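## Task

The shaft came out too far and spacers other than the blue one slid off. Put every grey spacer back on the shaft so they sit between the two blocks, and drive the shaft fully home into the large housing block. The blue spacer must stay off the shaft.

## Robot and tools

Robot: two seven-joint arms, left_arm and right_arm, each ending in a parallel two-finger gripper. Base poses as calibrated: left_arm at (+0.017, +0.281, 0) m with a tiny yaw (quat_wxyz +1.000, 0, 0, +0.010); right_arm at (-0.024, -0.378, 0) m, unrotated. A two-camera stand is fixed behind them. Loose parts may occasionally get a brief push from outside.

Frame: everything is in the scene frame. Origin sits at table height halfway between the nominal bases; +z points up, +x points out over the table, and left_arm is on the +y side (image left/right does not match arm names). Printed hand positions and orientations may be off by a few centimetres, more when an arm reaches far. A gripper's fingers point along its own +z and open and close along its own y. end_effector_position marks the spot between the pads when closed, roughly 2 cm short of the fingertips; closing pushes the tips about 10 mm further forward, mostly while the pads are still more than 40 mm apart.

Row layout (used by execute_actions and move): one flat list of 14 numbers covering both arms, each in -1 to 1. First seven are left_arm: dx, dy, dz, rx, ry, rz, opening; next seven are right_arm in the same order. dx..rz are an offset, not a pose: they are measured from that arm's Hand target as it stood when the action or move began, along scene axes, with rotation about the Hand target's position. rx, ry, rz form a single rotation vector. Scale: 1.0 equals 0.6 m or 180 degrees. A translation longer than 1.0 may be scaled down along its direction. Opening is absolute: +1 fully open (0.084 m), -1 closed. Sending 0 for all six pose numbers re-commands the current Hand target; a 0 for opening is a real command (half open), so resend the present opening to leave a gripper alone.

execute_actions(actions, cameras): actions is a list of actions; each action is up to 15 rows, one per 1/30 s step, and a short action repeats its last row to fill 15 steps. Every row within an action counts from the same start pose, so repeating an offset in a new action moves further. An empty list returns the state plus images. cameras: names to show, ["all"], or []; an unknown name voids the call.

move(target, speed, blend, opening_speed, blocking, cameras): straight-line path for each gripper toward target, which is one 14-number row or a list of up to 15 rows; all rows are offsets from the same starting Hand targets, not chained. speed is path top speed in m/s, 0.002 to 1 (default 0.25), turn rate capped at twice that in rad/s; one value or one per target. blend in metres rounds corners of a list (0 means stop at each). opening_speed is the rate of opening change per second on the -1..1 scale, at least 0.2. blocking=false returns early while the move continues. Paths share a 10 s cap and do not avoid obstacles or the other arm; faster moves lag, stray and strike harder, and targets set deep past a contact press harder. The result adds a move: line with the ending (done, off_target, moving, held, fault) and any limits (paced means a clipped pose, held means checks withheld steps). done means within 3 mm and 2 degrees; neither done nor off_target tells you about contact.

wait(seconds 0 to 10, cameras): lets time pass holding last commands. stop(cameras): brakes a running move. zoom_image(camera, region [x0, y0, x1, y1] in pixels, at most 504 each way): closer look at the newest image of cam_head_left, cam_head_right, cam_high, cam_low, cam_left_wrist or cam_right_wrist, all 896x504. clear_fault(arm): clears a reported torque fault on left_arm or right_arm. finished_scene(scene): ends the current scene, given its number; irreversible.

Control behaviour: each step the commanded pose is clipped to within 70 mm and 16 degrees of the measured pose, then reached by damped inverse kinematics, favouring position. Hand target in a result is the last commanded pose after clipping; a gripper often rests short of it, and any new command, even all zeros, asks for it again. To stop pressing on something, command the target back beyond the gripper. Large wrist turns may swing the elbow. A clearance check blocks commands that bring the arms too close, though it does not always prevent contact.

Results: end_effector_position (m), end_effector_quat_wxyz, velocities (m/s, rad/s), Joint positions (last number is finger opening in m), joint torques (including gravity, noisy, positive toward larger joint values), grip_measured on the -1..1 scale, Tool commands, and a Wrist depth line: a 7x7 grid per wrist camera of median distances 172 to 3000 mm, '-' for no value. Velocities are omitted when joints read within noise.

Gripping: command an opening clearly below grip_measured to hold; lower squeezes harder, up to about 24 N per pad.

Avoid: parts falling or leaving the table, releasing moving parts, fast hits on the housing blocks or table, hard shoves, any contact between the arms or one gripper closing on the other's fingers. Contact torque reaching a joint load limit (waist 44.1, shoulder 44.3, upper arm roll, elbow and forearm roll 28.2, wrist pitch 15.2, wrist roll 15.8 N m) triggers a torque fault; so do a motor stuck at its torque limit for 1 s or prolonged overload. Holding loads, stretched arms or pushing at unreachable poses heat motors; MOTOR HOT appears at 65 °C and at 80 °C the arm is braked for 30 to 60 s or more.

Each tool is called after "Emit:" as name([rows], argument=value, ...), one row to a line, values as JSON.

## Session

Scene 1 is done. On to scene 2.

Emit:
execute_actions(actions=[])

Emit:
zoom_image(camera="cam_high", region=[300, 140, 560, 300])

Emit:
zoom_image(camera="cam_head_right", region=[380, 180, 640, 340])

Scene clock: 0.00 s.
left_arm: end_effector_position=(+0.0495, +0.0797, +0.2799) grip_measured=+1.00 end_effector_quat_wxyz=(-0.254, +0.861, +0.382, +0.221) | right_arm: end_effector_position=(+0.1485, -0.4880, +0.1652) grip_measured=+1.00 end_effector_quat_wxyz=(-0.238, +0.477, +0.845, -0.049)
Joint positions: left_arm=[-0.897 -0.465 -0.63 0.871 0.045 1.875 -2.203 0.084] | right_arm=[-0.111 -0.443 -0.344 0.544 -0.183 1.463 -2.435 0.084]
Joint velocities: within noise
Joint torques (N m): no reading
Wrist depth (mm): cam_left_wrist=[219 248 274 747 683 633 589 / 224 228 274 678 620 575 538 / 208 216 279 612 568 529 499 / 202 211 330 560 525 490 462 / 209 222 279 515 486 458 432 / 577 275 301 452 453 429 406 / 530 498 365 423 423 402 383] | cam_right_wrist=[- 191 192 220 378 356 332 / 1582 456 225 242 353 340 320 / 466 434 397 288 339 327 306 / 452 420 386 339 333 316 297 / 431 401 371 344 325 305 288 / 411 380 357 332 312 296 278 / 389 365 340 317 301 284 268]
Hand target: left_arm +0.0495, +0.0797, +0.2799; -0.254, +0.861, +0.382, +0.221 | right_arm +0.1485, -0.4880, +0.1652; -0.238, +0.477, +0.845, -0.049
Tool commands: left_gripper/opening=+1.0 right_gripper/opening=+1.0

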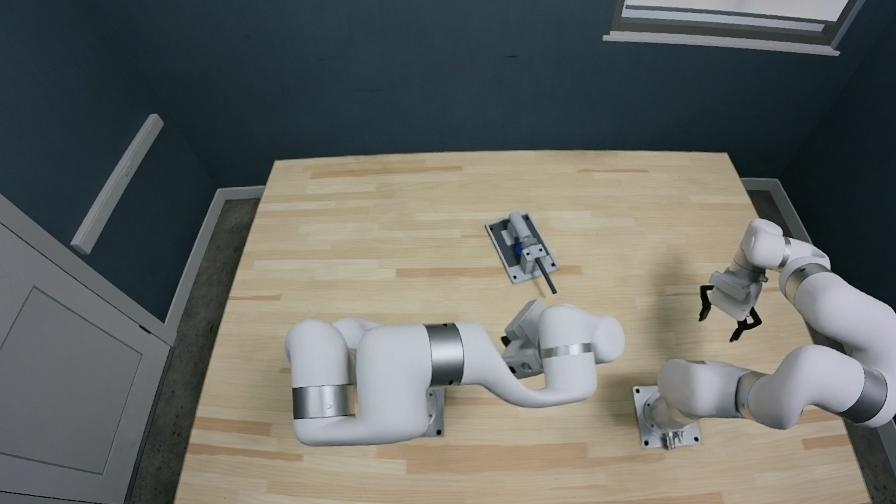

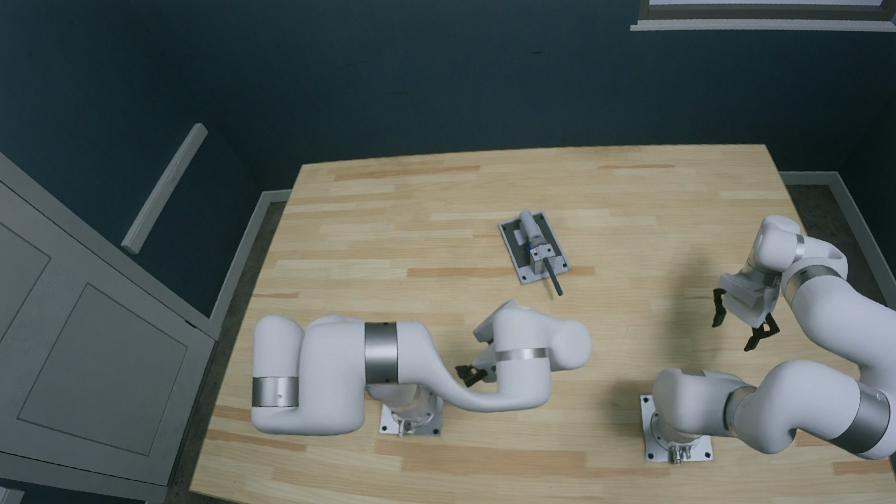

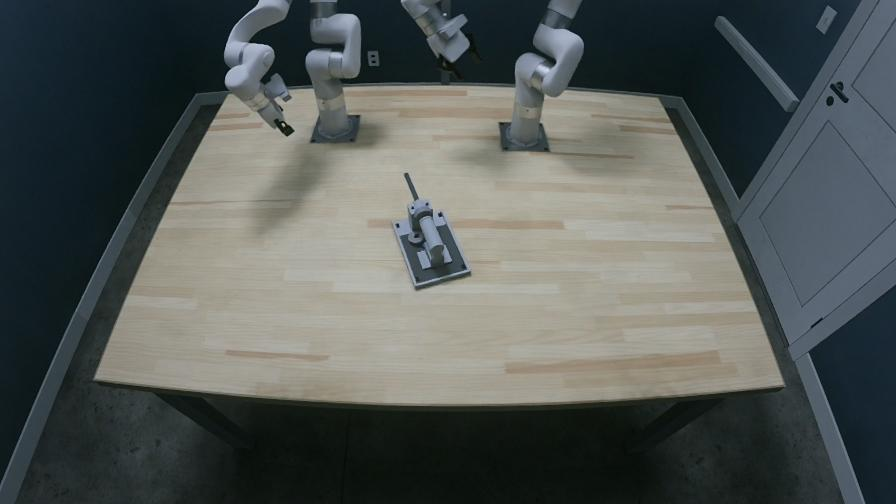

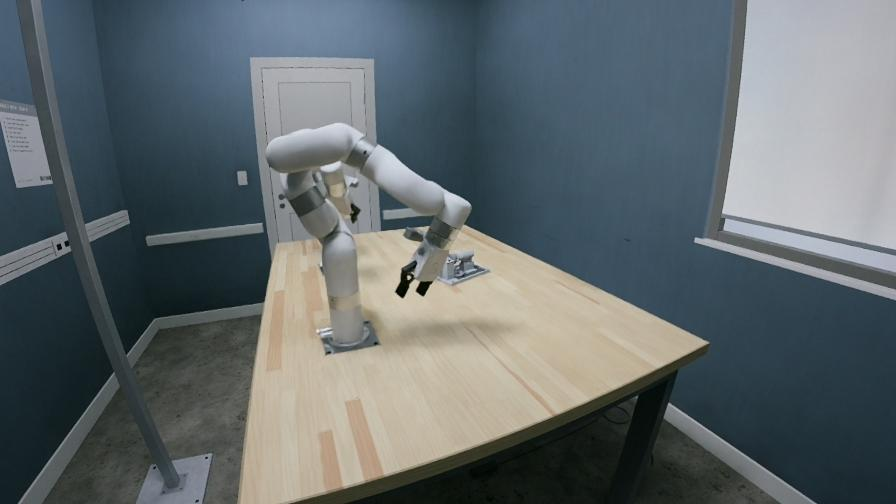

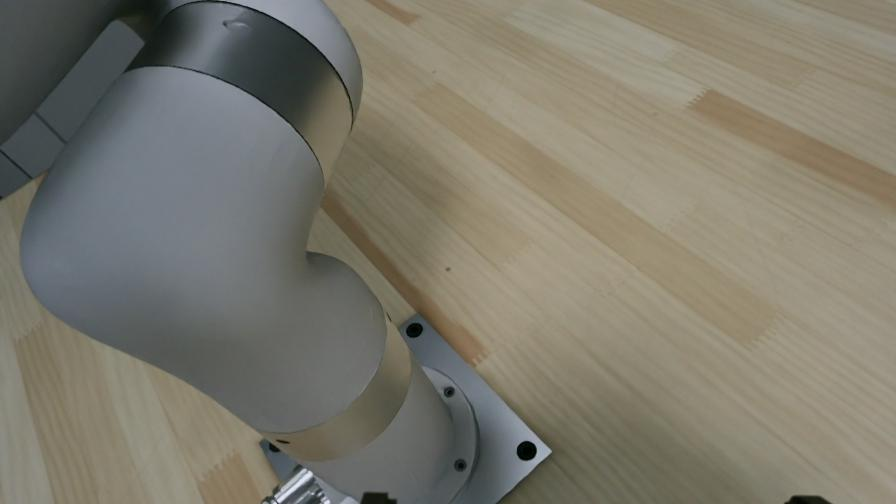

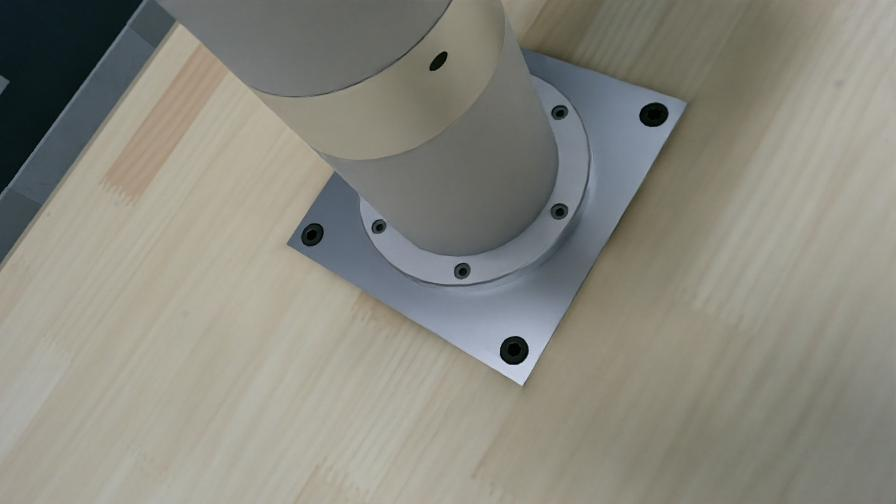

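Scaled by 1.938 from the camera's 896x504 image, which has a finer 1280x720 frame.

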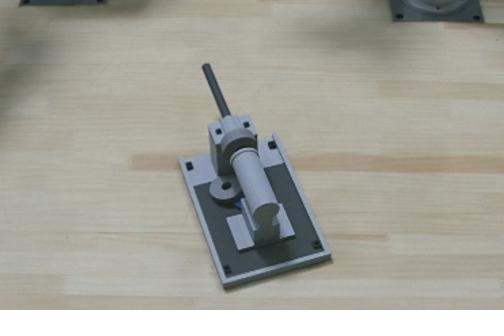

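Scaled by 1.938 from the camera's 896x504 image, which has a finer 1280x720 frame.

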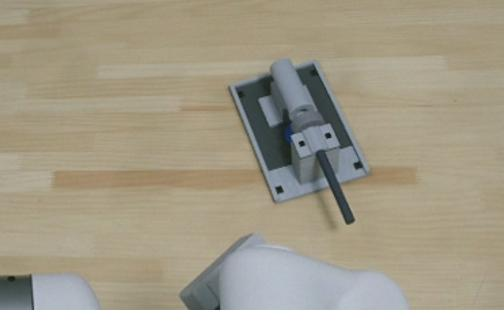

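Emit:
move(target=[0.526,-0.193,0.117,-0.1855,0.1206,-0.1699,-0.4,0,0,0,0,0,0,0], speed=0.25, cameras=["cam_left_wrist","cam_high"])

Scene clock: 3.57 s.
left_arm: end_effector_position=(+0.3651, -0.0361, +0.3501) grip_measured=-0.42 end_effector_quat_wxyz=(+0.000, +0.990, +0.139, +0.000) | right_arm: end_effector_position=(+0.1485, -0.4880, +0.1652) grip_measured=-0.01 end_effector_quat_wxyz=(-0.238, +0.477, +0.845, -0.049)
Joint positions: left_arm=[-0.709 -0.022 -0.051 1.442 0 1.463 -1.018 0.026] | right_arm=[-0.111 -0.443 -0.344 0.544 -0.183 1.463 -2.435 0.044]
Joint torques (N m): left_arm=[2.06 -23.61 0.71 19.66 -0.62 -1.7 0.85] | right_arm=[-0.18 -8.06 2.52 11.81 0.19 -0.44 -0.04]
Wrist depth (mm): cam_left_wrist=[483 482 482 476 471 484 484 / 482 482 483 474 397 482 485 / 483 481 483 474 462 484 483 / 480 480 483 476 395 484 483 / 481 480 482 482 485 484 481 / 481 481 482 481 481 481 481 / 481 481 481 481 480 483 481] | cam_right_wrist=[- 191 191 221 379 356 333 / 1582 455 225 242 353 340 320 / 467 434 397 289 340 328 306 / 452 420 385 339 333 316 297 / 431 402 372 344 325 305 287 / 411 381 356 332 312 296 278 / 389 365 340 317 301 284 268]
Hand target: left_arm +0.3651, -0.0361, +0.3501; +0.000, +0.990, +0.139, +0.000 | right_arm +0.1485, -0.4880, +0.1652; -0.238, +0.477, +0.845, -0.049
Off the commanded pose: left_arm 0.000 m, 0 deg | right_arm 0.000 m, 0 deg.
move: done
Images, in order (width x height): cam_high 896x504, cam_left_wrist 896x504.

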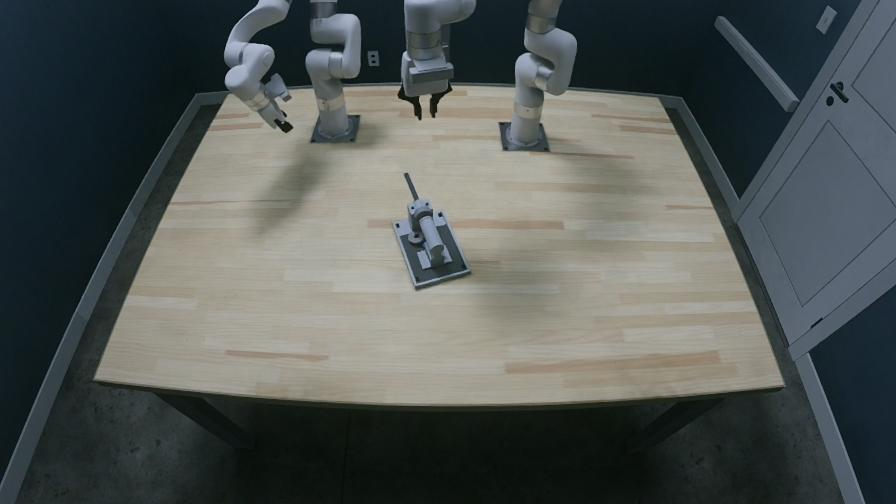

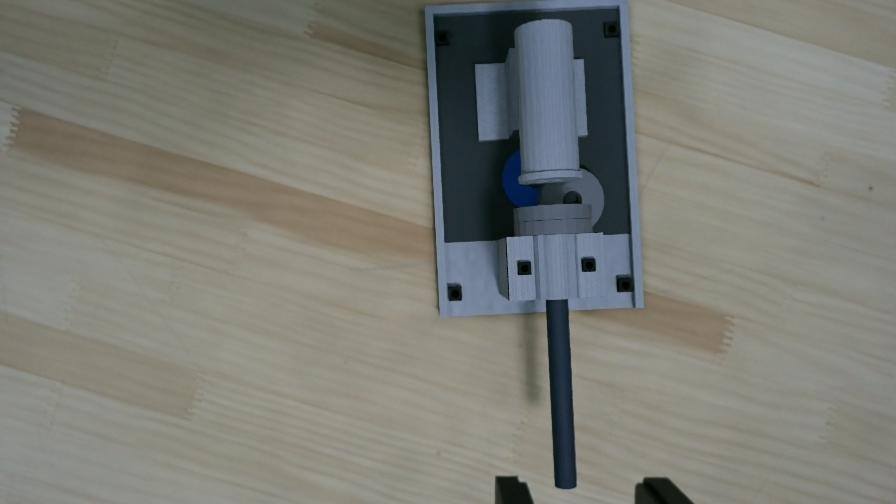

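Emit:
zoom_image(camera="cam_left_wrist", region=[420, 0, 650, 320])

Emit:
zoom_image(camera="cam_left_wrist", region=[490, 130, 630, 240])

Scaled by 1.575 from the camera's 896x504 image, which has a finer 1280x720 frame.

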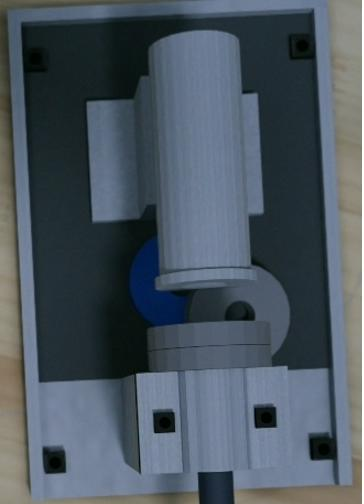

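Scaled by 3.600 from the camera's 896x504 image, which has a finer 1280x720 frame.

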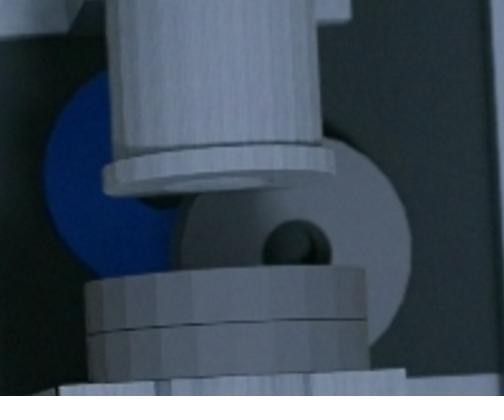

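Emit:
move(target=[0.0407,-0.0425,-0.1205,0,0,0.01444,-0.4,0,0,0,0,0,0,0], speed=0.2, cameras=["cam_left_wrist"])

Emit:
zoom_image(camera="cam_left_wrist", region=[420, 0, 640, 250])

Scene clock: 6.93 s.
left_arm: end_effector_position=(+0.3895, -0.0616, +0.2778) grip_measured=-0.42 end_effector_quat_wxyz=(+0.000, +0.987, +0.161, +0.000) | right_arm: end_effector_position=(+0.1485, -0.4880, +0.1652) grip_measured=-0.01 end_effector_quat_wxyz=(-0.238, +0.477, +0.845, -0.049)
Joint positions: left_arm=[-0.713 0.094 -0.054 1.372 0.006 1.278 -1.073 0.026] | right_arm=[-0.111 -0.443 -0.344 0.544 -0.183 1.463 -2.435 0.044]
Joint torques (N m): left_arm=[-2.59 -27.64 -0.89 19.72 0.76 -3.21 -0.86] | right_arm=[-0.1 -7.76 2.4 11.5 0.06 -0.52 0.12]
Wrist depth (mm): cam_left_wrist=[410 410 411 402 396 411 411 / 410 409 411 400 397 412 410 / 409 409 411 401 396 411 411 / 409 410 408 396 392 409 410 / 409 410 410 397 398 410 411 / 409 409 410 409 410 410 410 / 408 408 408 409 409 408 409] | cam_right_wrist=[- 191 191 221 378 355 332 / 1582 455 225 241 353 340 320 / 466 435 398 289 340 327 306 / 453 420 385 338 333 316 297 / 431 401 371 344 325 306 288 / 411 380 357 331 311 296 278 / 389 364 340 317 301 284 268]
Hand target: left_arm +0.3895, -0.0616, +0.2778; +0.000, +0.987, +0.161, +0.000 | right_arm +0.1485, -0.4880, +0.1652; -0.238, +0.477, +0.845, -0.049
Off the commanded pose: left_arm 0.000 m, 0 deg | right_arm 0.000 m, 0 deg.
move: done
Images, in order (width x height): cam_left_wrist 896x504.

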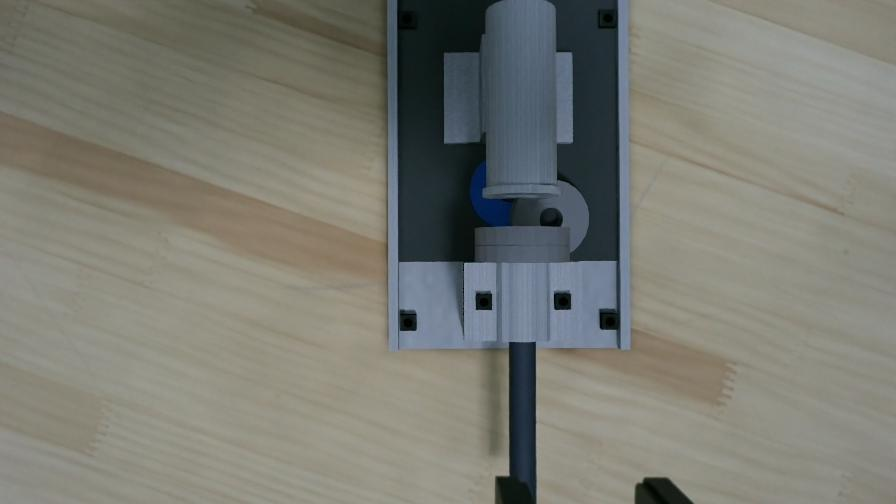

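Scaled by 2.016 from the camera's 896x504 image, which has a finer 1280x720 frame.

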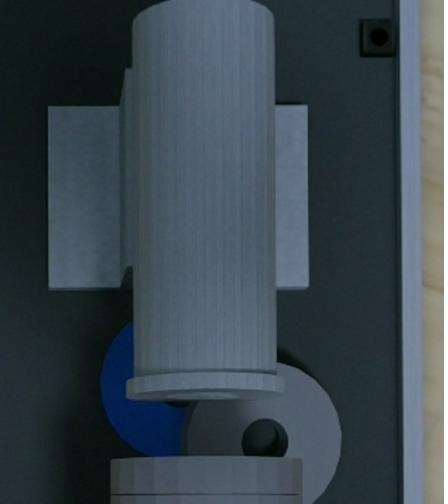

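Emit:
move([
  [0,0,0,0,0,0.0017,-0.4,0.3,0.2,0.1,0.08,-0.0156,-0.053,-1],
  [0,0,0,0,0,0.0017,-0.4,0.6235,0.5142,-0.0703,0.1587,-0.0312,-0.1057,-1],
], speed=0.25, blend=0.05, cameras=["cam_right_wrist","cam_left_wrist"])

Scene clock: 14.67 s.
left_arm: end_effector_position=(+0.3895, -0.0616, +0.2778) grip_measured=-0.42 end_effector_quat_wxyz=(+0.000, +0.986, +0.164, +0.000) | right_arm: end_effector_position=(+0.5226, -0.1795, +0.1230) grip_measured=-1.00 end_effector_quat_wxyz=(-0.311, +0.537, +0.752, +0.222)
Joint positions: left_arm=[-0.714 0.094 -0.054 1.372 0.006 1.278 -1.079 0.026] | right_arm=[0.154 0.636 -0.106 1.576 0.845 1.327 -2.221 0]
Joint torques (N m): left_arm=[-2.73 -27.63 0.6 19.75 0.01 -2.28 -0.8] | right_arm=[-2.69 -31.84 0.3 13.48 1.84 0.08 0.77]
Wrist depth (mm): cam_left_wrist=[411 411 410 398 398 411 412 / 410 411 410 396 397 411 411 / 410 410 411 402 398 409 410 / 409 409 409 395 392 409 411 / 408 409 409 396 397 409 410 / 408 409 408 409 408 410 409 / 407 408 408 410 409 409 410] | cam_right_wrist=[560 553 546 542 534 528 524 / 488 481 478 472 467 464 446 / 419 416 413 262 260 253 386 / 365 265 261 250 252 253 341 / 345 343 341 268 319 282 322 / 316 314 305 289 285 290 289 / 286 285 283 276 272 264 265]
Hand target: left_arm +0.3895, -0.0616, +0.2778; +0.000, +0.986, +0.164, +0.000 | right_arm +0.5226, -0.1795, +0.1230; -0.312, +0.537, +0.752, +0.222
Off the commanded pose: left_arm 0.000 m, 0 deg | right_arm 0.000 m, 0 deg.
move: done
Images, in order (width x height): cam_left_wrist 896x504, cam_right_wrist 896x504.

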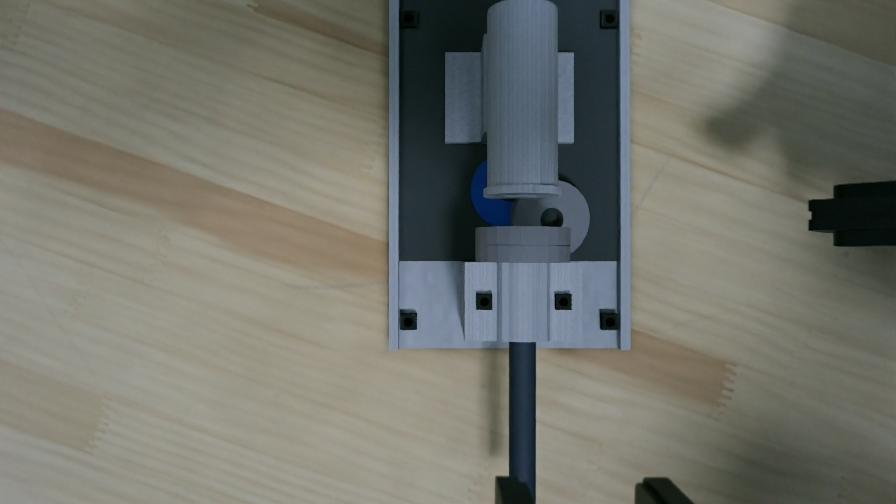

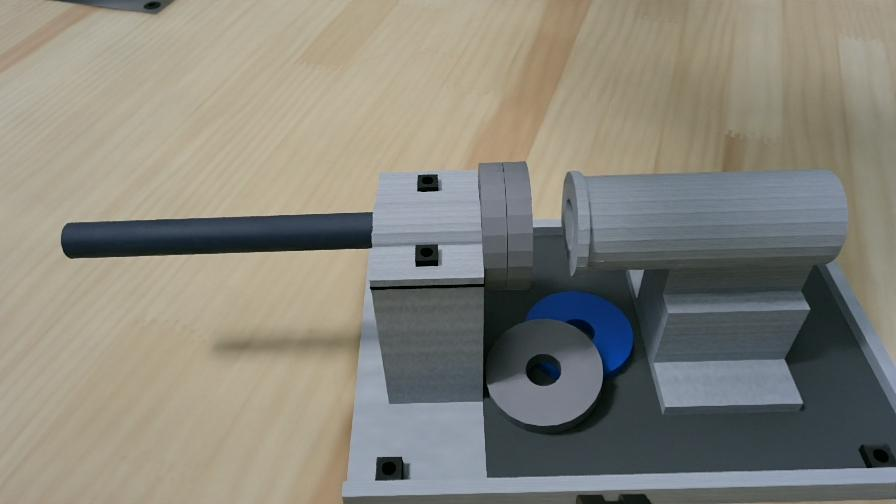

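Emit:
move(target=[0,0,0,0,0,0,-0.4,-0.0403,0.1402,-0.1413,0,0,0,-1], speed=0.12, cameras=["cam_right_wrist","cam_left_wrist"])

Emit:
zoom_image(camera="cam_left_wrist", region=[420, 100, 660, 300])

Scene clock: 19.10 s.
left_arm: end_effector_position=(+0.3895, -0.0616, +0.2778) grip_measured=-0.42 end_effector_quat_wxyz=(+0.000, +0.986, +0.164, +0.000) | right_arm: end_effector_position=(+0.4984, -0.0954, +0.0382) grip_measured=-1.00 end_effector_quat_wxyz=(-0.311, +0.537, +0.752, +0.222)
Joint positions: left_arm=[-0.714 0.094 -0.054 1.372 0.006 1.278 -1.079 0.026] | right_arm=[0.268 0.749 -0.034 1.506 0.947 1.093 -2.263 0]
Joint torques (N m): left_arm=[-2.55 -27.63 0.49 19.74 -0.03 -2.33 -0.77] | right_arm=[2.82 -32.56 0.97 13.06 1.78 -0.62 -0.42]
Wrist depth (mm): cam_left_wrist=[410 411 410 397 397 411 412 / 410 410 409 396 396 411 288 / 411 410 409 402 388 321 276 / 409 410 410 396 365 321 276 / 410 409 408 395 399 410 410 / 409 409 408 409 410 410 408 / 408 407 409 407 409 410 409] | cam_right_wrist=[379 375 370 366 363 358 355 / 330 327 338 335 320 328 325 / 293 - - - - - - / 249 - - - - - - / 234 - - - 217 211 - / 215 208 - 192 181 190 174 / 194 193 - - 180 180 174]
Hand target: left_arm +0.3895, -0.0616, +0.2778; +0.000, +0.986, +0.164, +0.000 | right_arm +0.4984, -0.0954, +0.0382; -0.312, +0.537, +0.752, +0.222
Off the commanded pose: left_arm 0.000 m, 0 deg | right_arm 0.000 m, 0 deg.
move: done
Images, in order (width x height): cam_left_wrist 896x504, cam_right_wrist 896x504.

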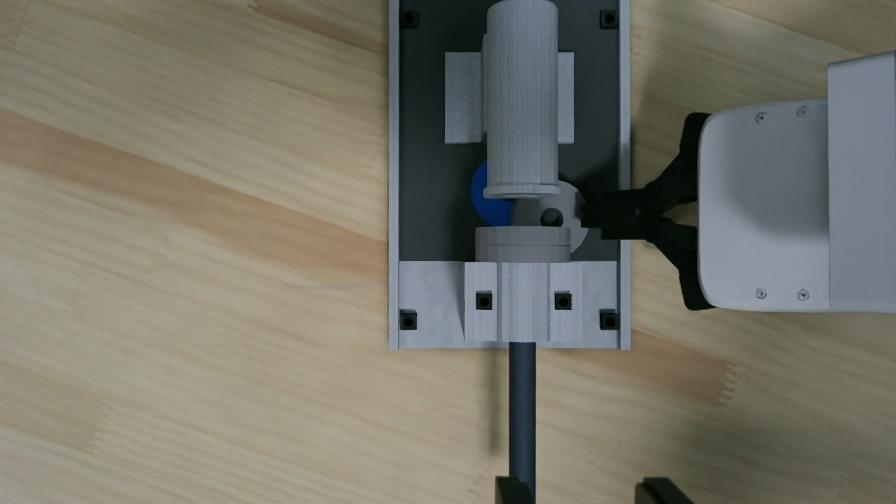

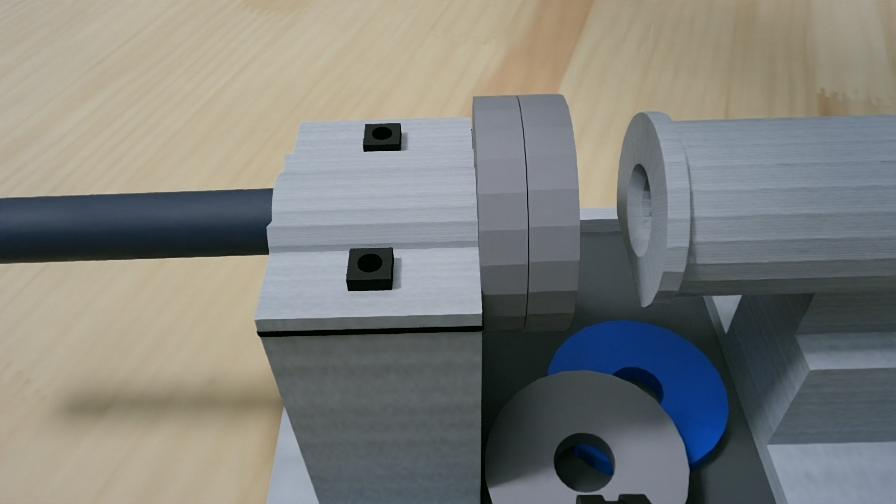

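Scaled by 2.100 from the camera's 896x504 image, which has a finer 1280x720 frame.

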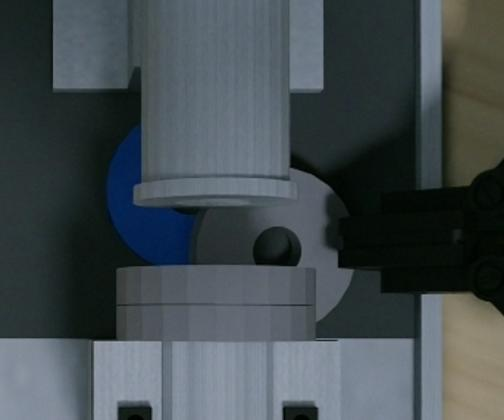

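Emit:
move(target=[0,0,0,0,0,0,-0.4,-0.0031,0.0089,-0.0094,0,0,0,-1], speed=0.02)

Emit:
move(target=[0,0,0,0,0,0,-0.4,0,0,-0.0033,0,0,0,-1], speed=0.01)

Scene clock: 20.00 s.
left_arm: end_effector_position=(+0.3895, -0.0616, +0.2778) grip_measured=-0.42 end_effector_quat_wxyz=(+0.000, +0.986, +0.164, +0.000) | right_arm: end_effector_position=(+0.4968, -0.0903, +0.0328) grip_measured=-1.00 end_effector_quat_wxyz=(-0.311, +0.537, +0.752, +0.222)
Joint positions: left_arm=[-0.714 0.094 -0.054 1.372 0.006 1.278 -1.079 0.026] | right_arm=[0.275 0.758 -0.029 1.505 0.954 1.079 -2.266 0]
Joint torques (N m): left_arm=[-2.63 -27.66 0.52 19.74 0.04 -2.3 -0.84] | right_arm=[12.07 -19.25 8.18 7.25 1.51 -0.91 -0.45]
Wrist depth (mm): cam_left_wrist=[410 411 410 397 398 411 412 / 409 410 411 397 396 411 287 / 410 410 410 401 381 319 276 / 409 408 410 395 364 319 276 / 408 410 409 395 397 410 408 / 409 408 409 408 409 411 409 / 407 408 408 409 410 409 409] | cam_right_wrist=[366 363 360 355 353 349 345 / 320 320 329 326 322 319 315 / 285 - - - - - - / - - - - - - - / 228 - - - 206 204 - / 204 - - - 192 186 - / 188 187 - - 176 175 -]
Hand target: left_arm +0.3895, -0.0616, +0.2778; +0.000, +0.986, +0.164, +0.000 | right_arm +0.4966, -0.0900, +0.0326; -0.312, +0.537, +0.752, +0.222
Off the commanded pose: left_arm 0.000 m, 0 deg | right_arm 0.000 m, 0 deg.
move: done

Scene clock: 20.70 s.
left_arm: end_effector_position=(+0.3895, -0.0616, +0.2778) grip_measured=-0.42 end_effector_quat_wxyz=(+0.000, +0.986, +0.164, +0.000) | right_arm: end_effector_position=(+0.4968, -0.0900, +0.0313) grip_measured=-1.00 end_effector_quat_wxyz=(-0.311, +0.537, +0.752, +0.223)
Joint positions: left_arm=[-0.714 0.094 -0.054 1.372 0.006 1.278 -1.079 0.026] | right_arm=[0.275 0.762 -0.028 1.506 0.955 1.077 -2.269 0]
Joint torques (N m): left_arm=[-2.5 -27.53 0.55 19.71 0.11 -2.32 -0.83] | right_arm=[20.09 5.46 11.29 3.08 1.92 -5.4 -1.13]
Wrist depth (mm): cam_left_wrist=[410 411 410 396 399 411 411 / 409 409 410 396 396 410 287 / 409 410 410 402 377 319 276 / 408 409 408 395 365 319 277 / 410 408 409 395 398 409 409 / 408 408 410 408 410 409 410 / 408 409 408 409 407 408 409] | cam_right_wrist=[365 362 359 355 352 349 346 / 319 319 328 326 321 319 316 / - - - - - - - / - - - - - - - / 227 - - - 210 204 - / 203 - - - 192 186 - / 188 187 - - 176 175 -]
Hand target: left_arm +0.3895, -0.0616, +0.2778; +0.000, +0.986, +0.164, +0.000 | right_arm +0.4966, -0.0900, +0.0306; -0.312, +0.537, +0.752, +0.222
Off the commanded pose: left_arm 0.000 m, 0 deg | right_arm 0.001 m, 0 deg.
move: done

Emit:
move([
  [0,0,0,0,0,0,-0.4,0,0,0.0035,0,0,0,-1],
  [0,0,0,0,0,0,-0.4,0.0032,-0.0095,0.0030,0,0,0,-1],
], speed=0.015, cameras=["cam_left_wrist"])

Emit:
zoom_image(camera="cam_left_wrist", region=[420, 100, 660, 300])

Scene clock: 22.43 s.
left_arm: end_effector_position=(+0.3895, -0.0616, +0.2778) grip_measured=-0.42 end_effector_quat_wxyz=(+0.000, +0.986, +0.164, +0.000) | right_arm: end_effector_position=(+0.4983, -0.0955, +0.0324) grip_measured=-1.00 end_effector_quat_wxyz=(-0.312, +0.537, +0.752, +0.222)
Joint positions: left_arm=[-0.714 0.094 -0.054 1.372 0.006 1.278 -1.079 0.026] | right_arm=[0.267 0.761 -0.032 1.509 0.95 1.088 -2.271 0]
Joint torques (N m): left_arm=[-2.57 -27.55 0.56 19.67 0.04 -2.39 -0.82] | right_arm=[-12.13 -23.3 -12.44 9.6 -3.68 -2.89 -0.55]
Wrist depth (mm): cam_left_wrist=[410 411 411 396 398 411 412 / 409 410 410 396 398 410 291 / 409 409 408 402 388 323 279 / 409 409 409 396 368 323 279 / 409 409 409 396 397 410 409 / 408 408 409 408 409 411 410 / 408 407 408 409 409 409 410] | cam_right_wrist=[368 365 361 357 353 350 347 / 322 321 - 326 322 320 318 / - - - - - - - / 249 - - - - - - / 228 - - - 206 210 - / 208 203 - 187 175 186 - / 189 188 - - - 175 172]
Hand target: left_arm +0.3895, -0.0616, +0.2778; +0.000, +0.986, +0.164, +0.000 | right_arm +0.4985, -0.0957, +0.0324; -0.312, +0.537, +0.752, +0.222
Off the commanded pose: left_arm 0.000 m, 0 deg | right_arm 0.000 m, 0 deg.
move: done
Images, in order (width x height): cam_left_wrist 896x504.

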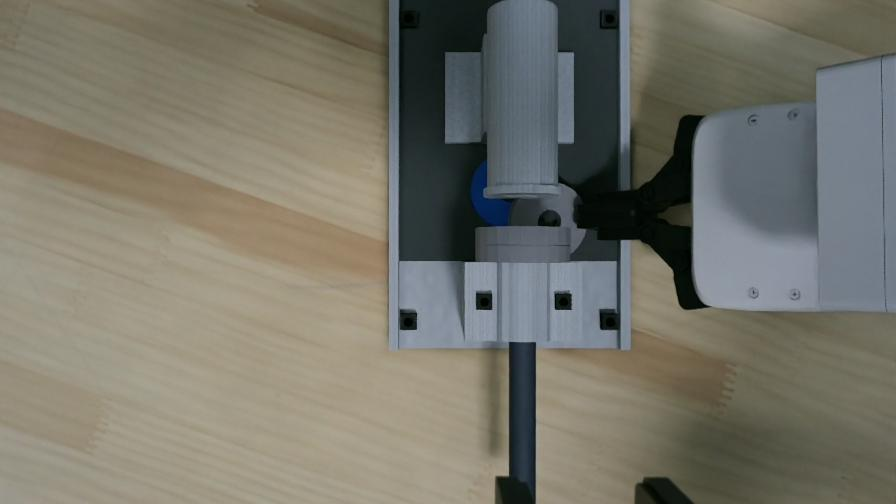

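Scaled by 2.100 from the camera's 896x504 image, which has a finer 1280x720 frame.

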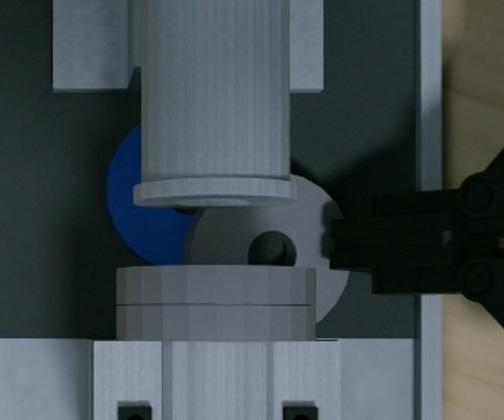

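Emit:
zoom_image(camera="cam_left_wrist", region=[560, 160, 700, 260])

Emit:
move(target=[0,0,0,0,0,0,-0.4,0.0153,-0.0446,0.0471,0,0,0,-1], speed=0.1, cameras=["cam_right_wrist","cam_left_wrist"])

Emit:
zoom_image(camera="cam_left_wrist", region=[480, 150, 680, 290])

Emit:
zoom_image(camera="cam_right_wrist", region=[440, 260, 760, 504])

Scaled by 3.600 from the camera's 896x504 image, which has a finer 1280x720 frame.

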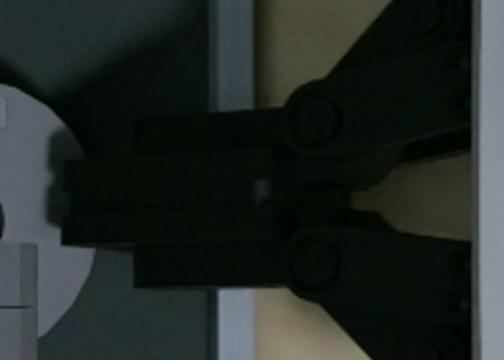

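Scene clock: 25.03 s.
left_arm: end_effector_position=(+0.3895, -0.0616, +0.2778) grip_measured=-0.42 end_effector_quat_wxyz=(+0.000, +0.986, +0.164, +0.000) | right_arm: end_effector_position=(+0.5077, -0.1225, +0.0606) grip_measured=-1.00 end_effector_quat_wxyz=(-0.312, +0.537, +0.752, +0.222)
Joint positions: left_arm=[-0.714 0.094 -0.054 1.372 0.006 1.278 -1.079 0.026] | right_arm=[0.231 0.716 -0.057 1.52 0.914 1.16 -2.255 0]
Joint torques (N m): left_arm=[-2.61 -27.83 0.55 19.73 0.09 -2.26 -0.79] | right_arm=[-2.38 -38.91 -2.12 12.77 -0.08 0.32 0.61]
Wrist depth (mm): cam_left_wrist=[410 410 411 397 397 411 411 / 410 410 409 395 398 411 283 / 409 409 410 403 398 351 281 / 408 409 408 395 391 410 281 / 408 408 409 395 397 410 409 / 409 408 409 408 410 409 409 / 409 408 409 408 409 409 410] | cam_right_wrist=[425 422 417 412 408 403 399 / 371 368 366 363 359 355 353 / 320 318 174 173 - - - / 280 279 - - - - 190 / 263 262 - 174 238 231 194 / 241 240 194 194 209 216 209 / 219 217 211 208 199 204 201]
Hand target: left_arm +0.3895, -0.0616, +0.2778; +0.000, +0.986, +0.164, +0.000 | right_arm +0.5077, -0.1225, +0.0607; -0.312, +0.537, +0.752, +0.222
Off the commanded pose: left_arm 0.000 m, 0 deg | right_arm 0.000 m, 0 deg.
move: done
Images, in order (width x height): cam_left_wrist 896x504, cam_right_wrist 896x504.

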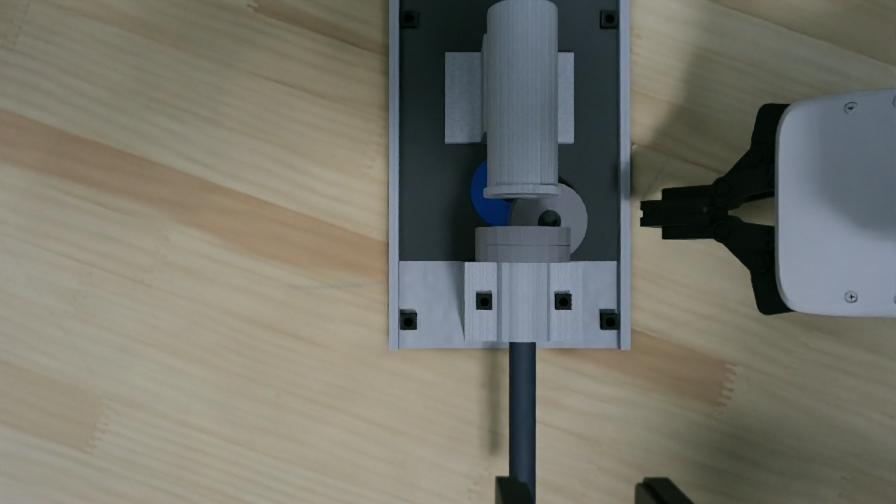

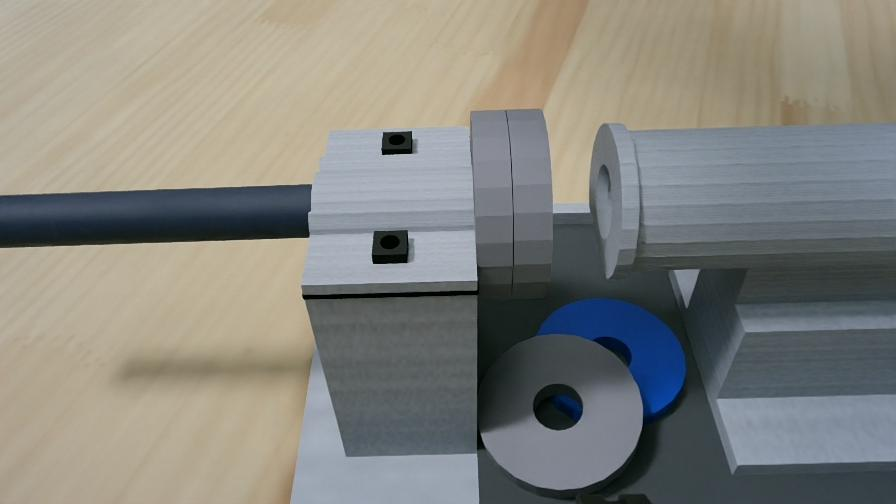

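Scaled by 2.520 from the camera's 896x504 image, which has a finer 1280x720 frame.

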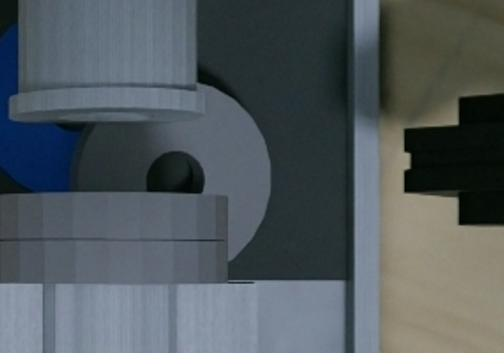

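Scaled by 1.575 from the camera's 896x504 image, which has a finer 1280x720 frame.

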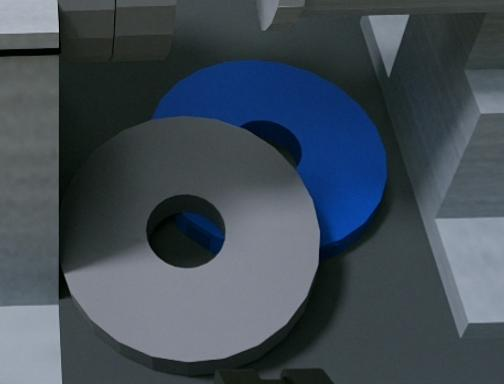

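Emit:
execute_actions(actions=[])

Emit:
zoom_image(camera="cam_right_wrist", region=[250, 0, 754, 504])

Scene clock: 29.23 s.
left_arm: end_effector_position=(+0.3895, -0.0616, +0.2778) grip_measured=-0.42 end_effector_quat_wxyz=(+0.000, +0.986, +0.164, +0.000) | right_arm: end_effector_position=(+0.5077, -0.1225, +0.0607) grip_measured=-1.00 end_effector_quat_wxyz=(-0.312, +0.537, +0.752, +0.222)
Joint positions: left_arm=[-0.714 0.094 -0.054 1.372 0.006 1.278 -1.079 0.026] | right_arm=[0.231 0.716 -0.057 1.52 0.914 1.16 -2.255 0]
Joint velocities: within noise
Joint torques (N m): left_arm=[-2.65 -27.74 0.59 19.72 0.21 -2.4 -0.79] | right_arm=[-2.57 -38.97 -2.22 12.92 -0.32 0.13 0.82]
Wrist depth (mm): cam_left_wrist=[409 409 411 396 399 411 412 / 409 410 411 396 397 410 282 / 409 408 408 402 397 351 282 / 409 409 408 396 391 410 281 / 410 409 408 394 397 410 411 / 408 408 409 408 409 410 408 / 409 409 408 408 409 410 409] | cam_right_wrist=[426 423 418 413 408 404 400 / 371 368 366 364 360 355 352 / 321 318 174 173 - - - / 280 278 - - - - 190 / 264 262 - 175 238 231 194 / 242 240 194 194 209 216 209 / 218 217 211 208 199 204 201]
Hand target: left_arm +0.3895, -0.0616, +0.2778; +0.000, +0.986, +0.164, +0.000 | right_arm +0.5077, -0.1225, +0.0607; -0.312, +0.537, +0.752, +0.222
Tool commands: left_gripper/opening=-0.4 right_gripper/opening=-1.0
Off the commanded pose: left_arm 0.000 m, 0 deg | right_arm 0.000 m, 0 deg.

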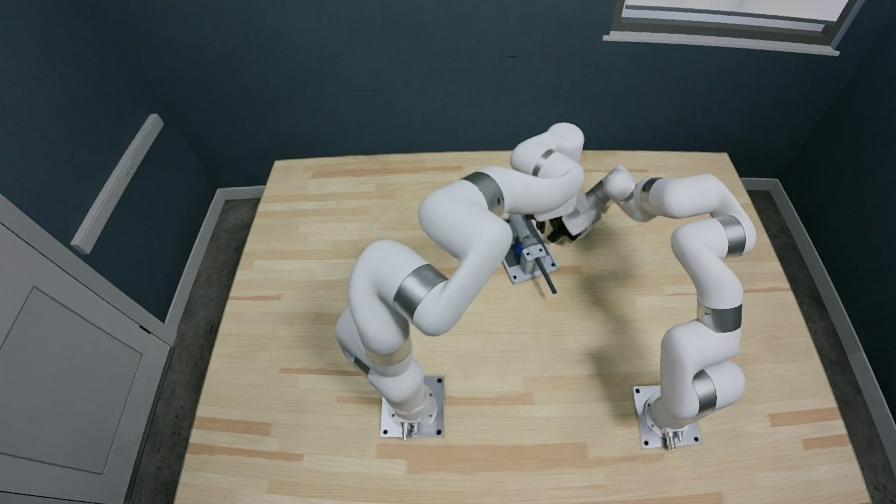

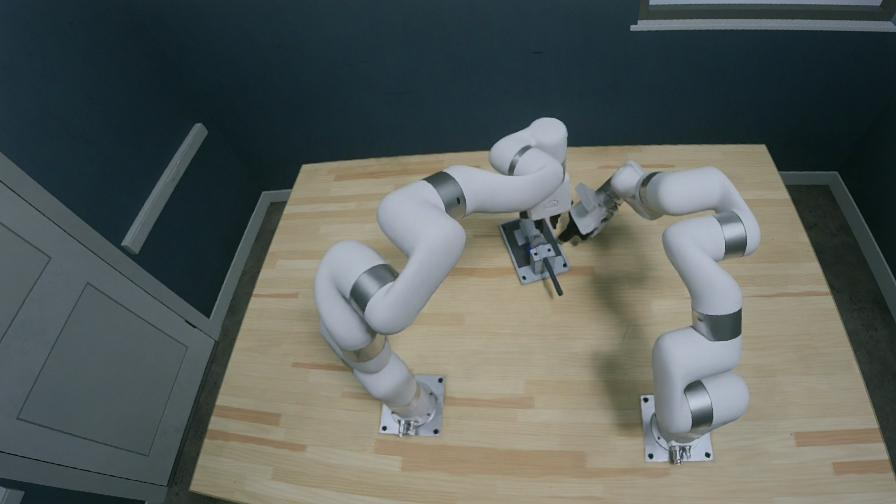

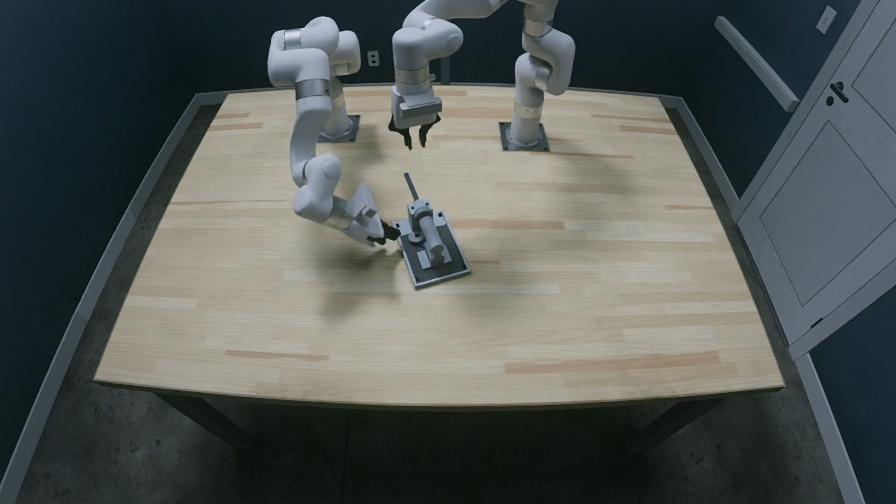

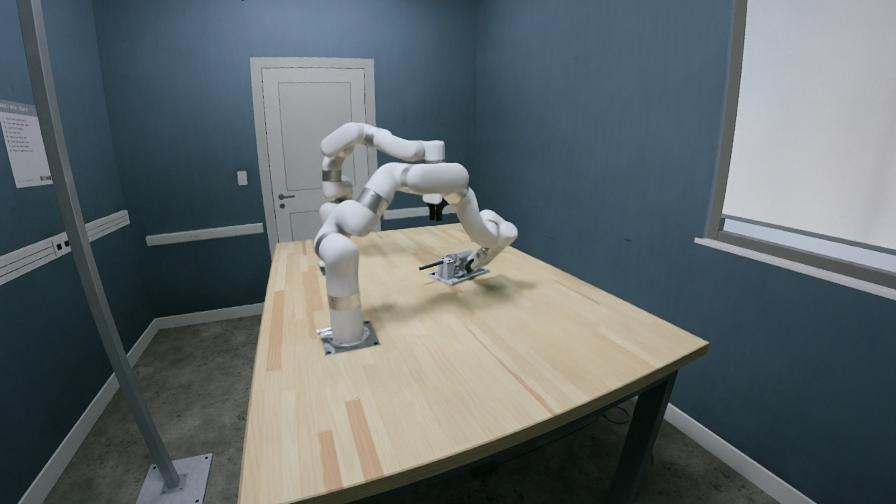

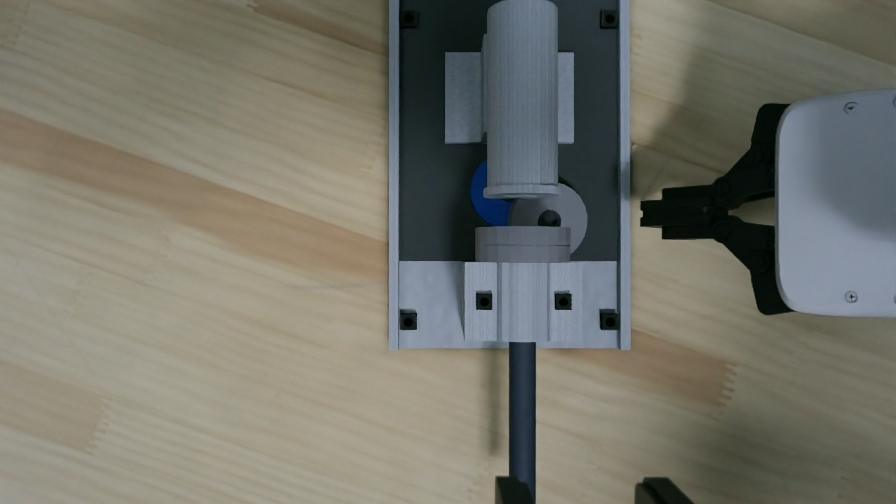

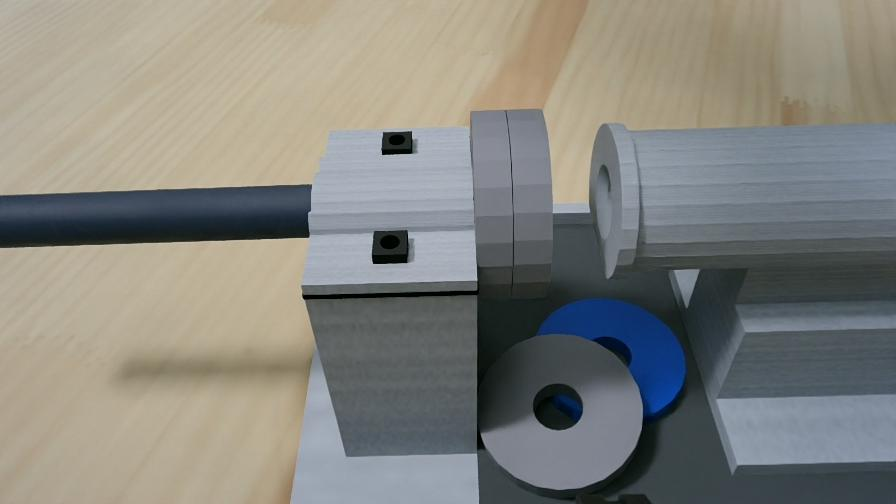

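Scaled by 1.000.

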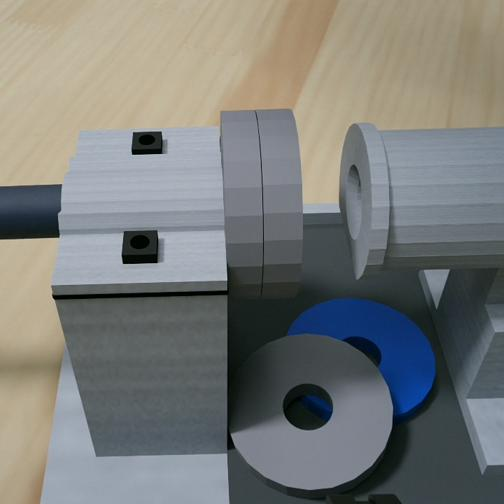

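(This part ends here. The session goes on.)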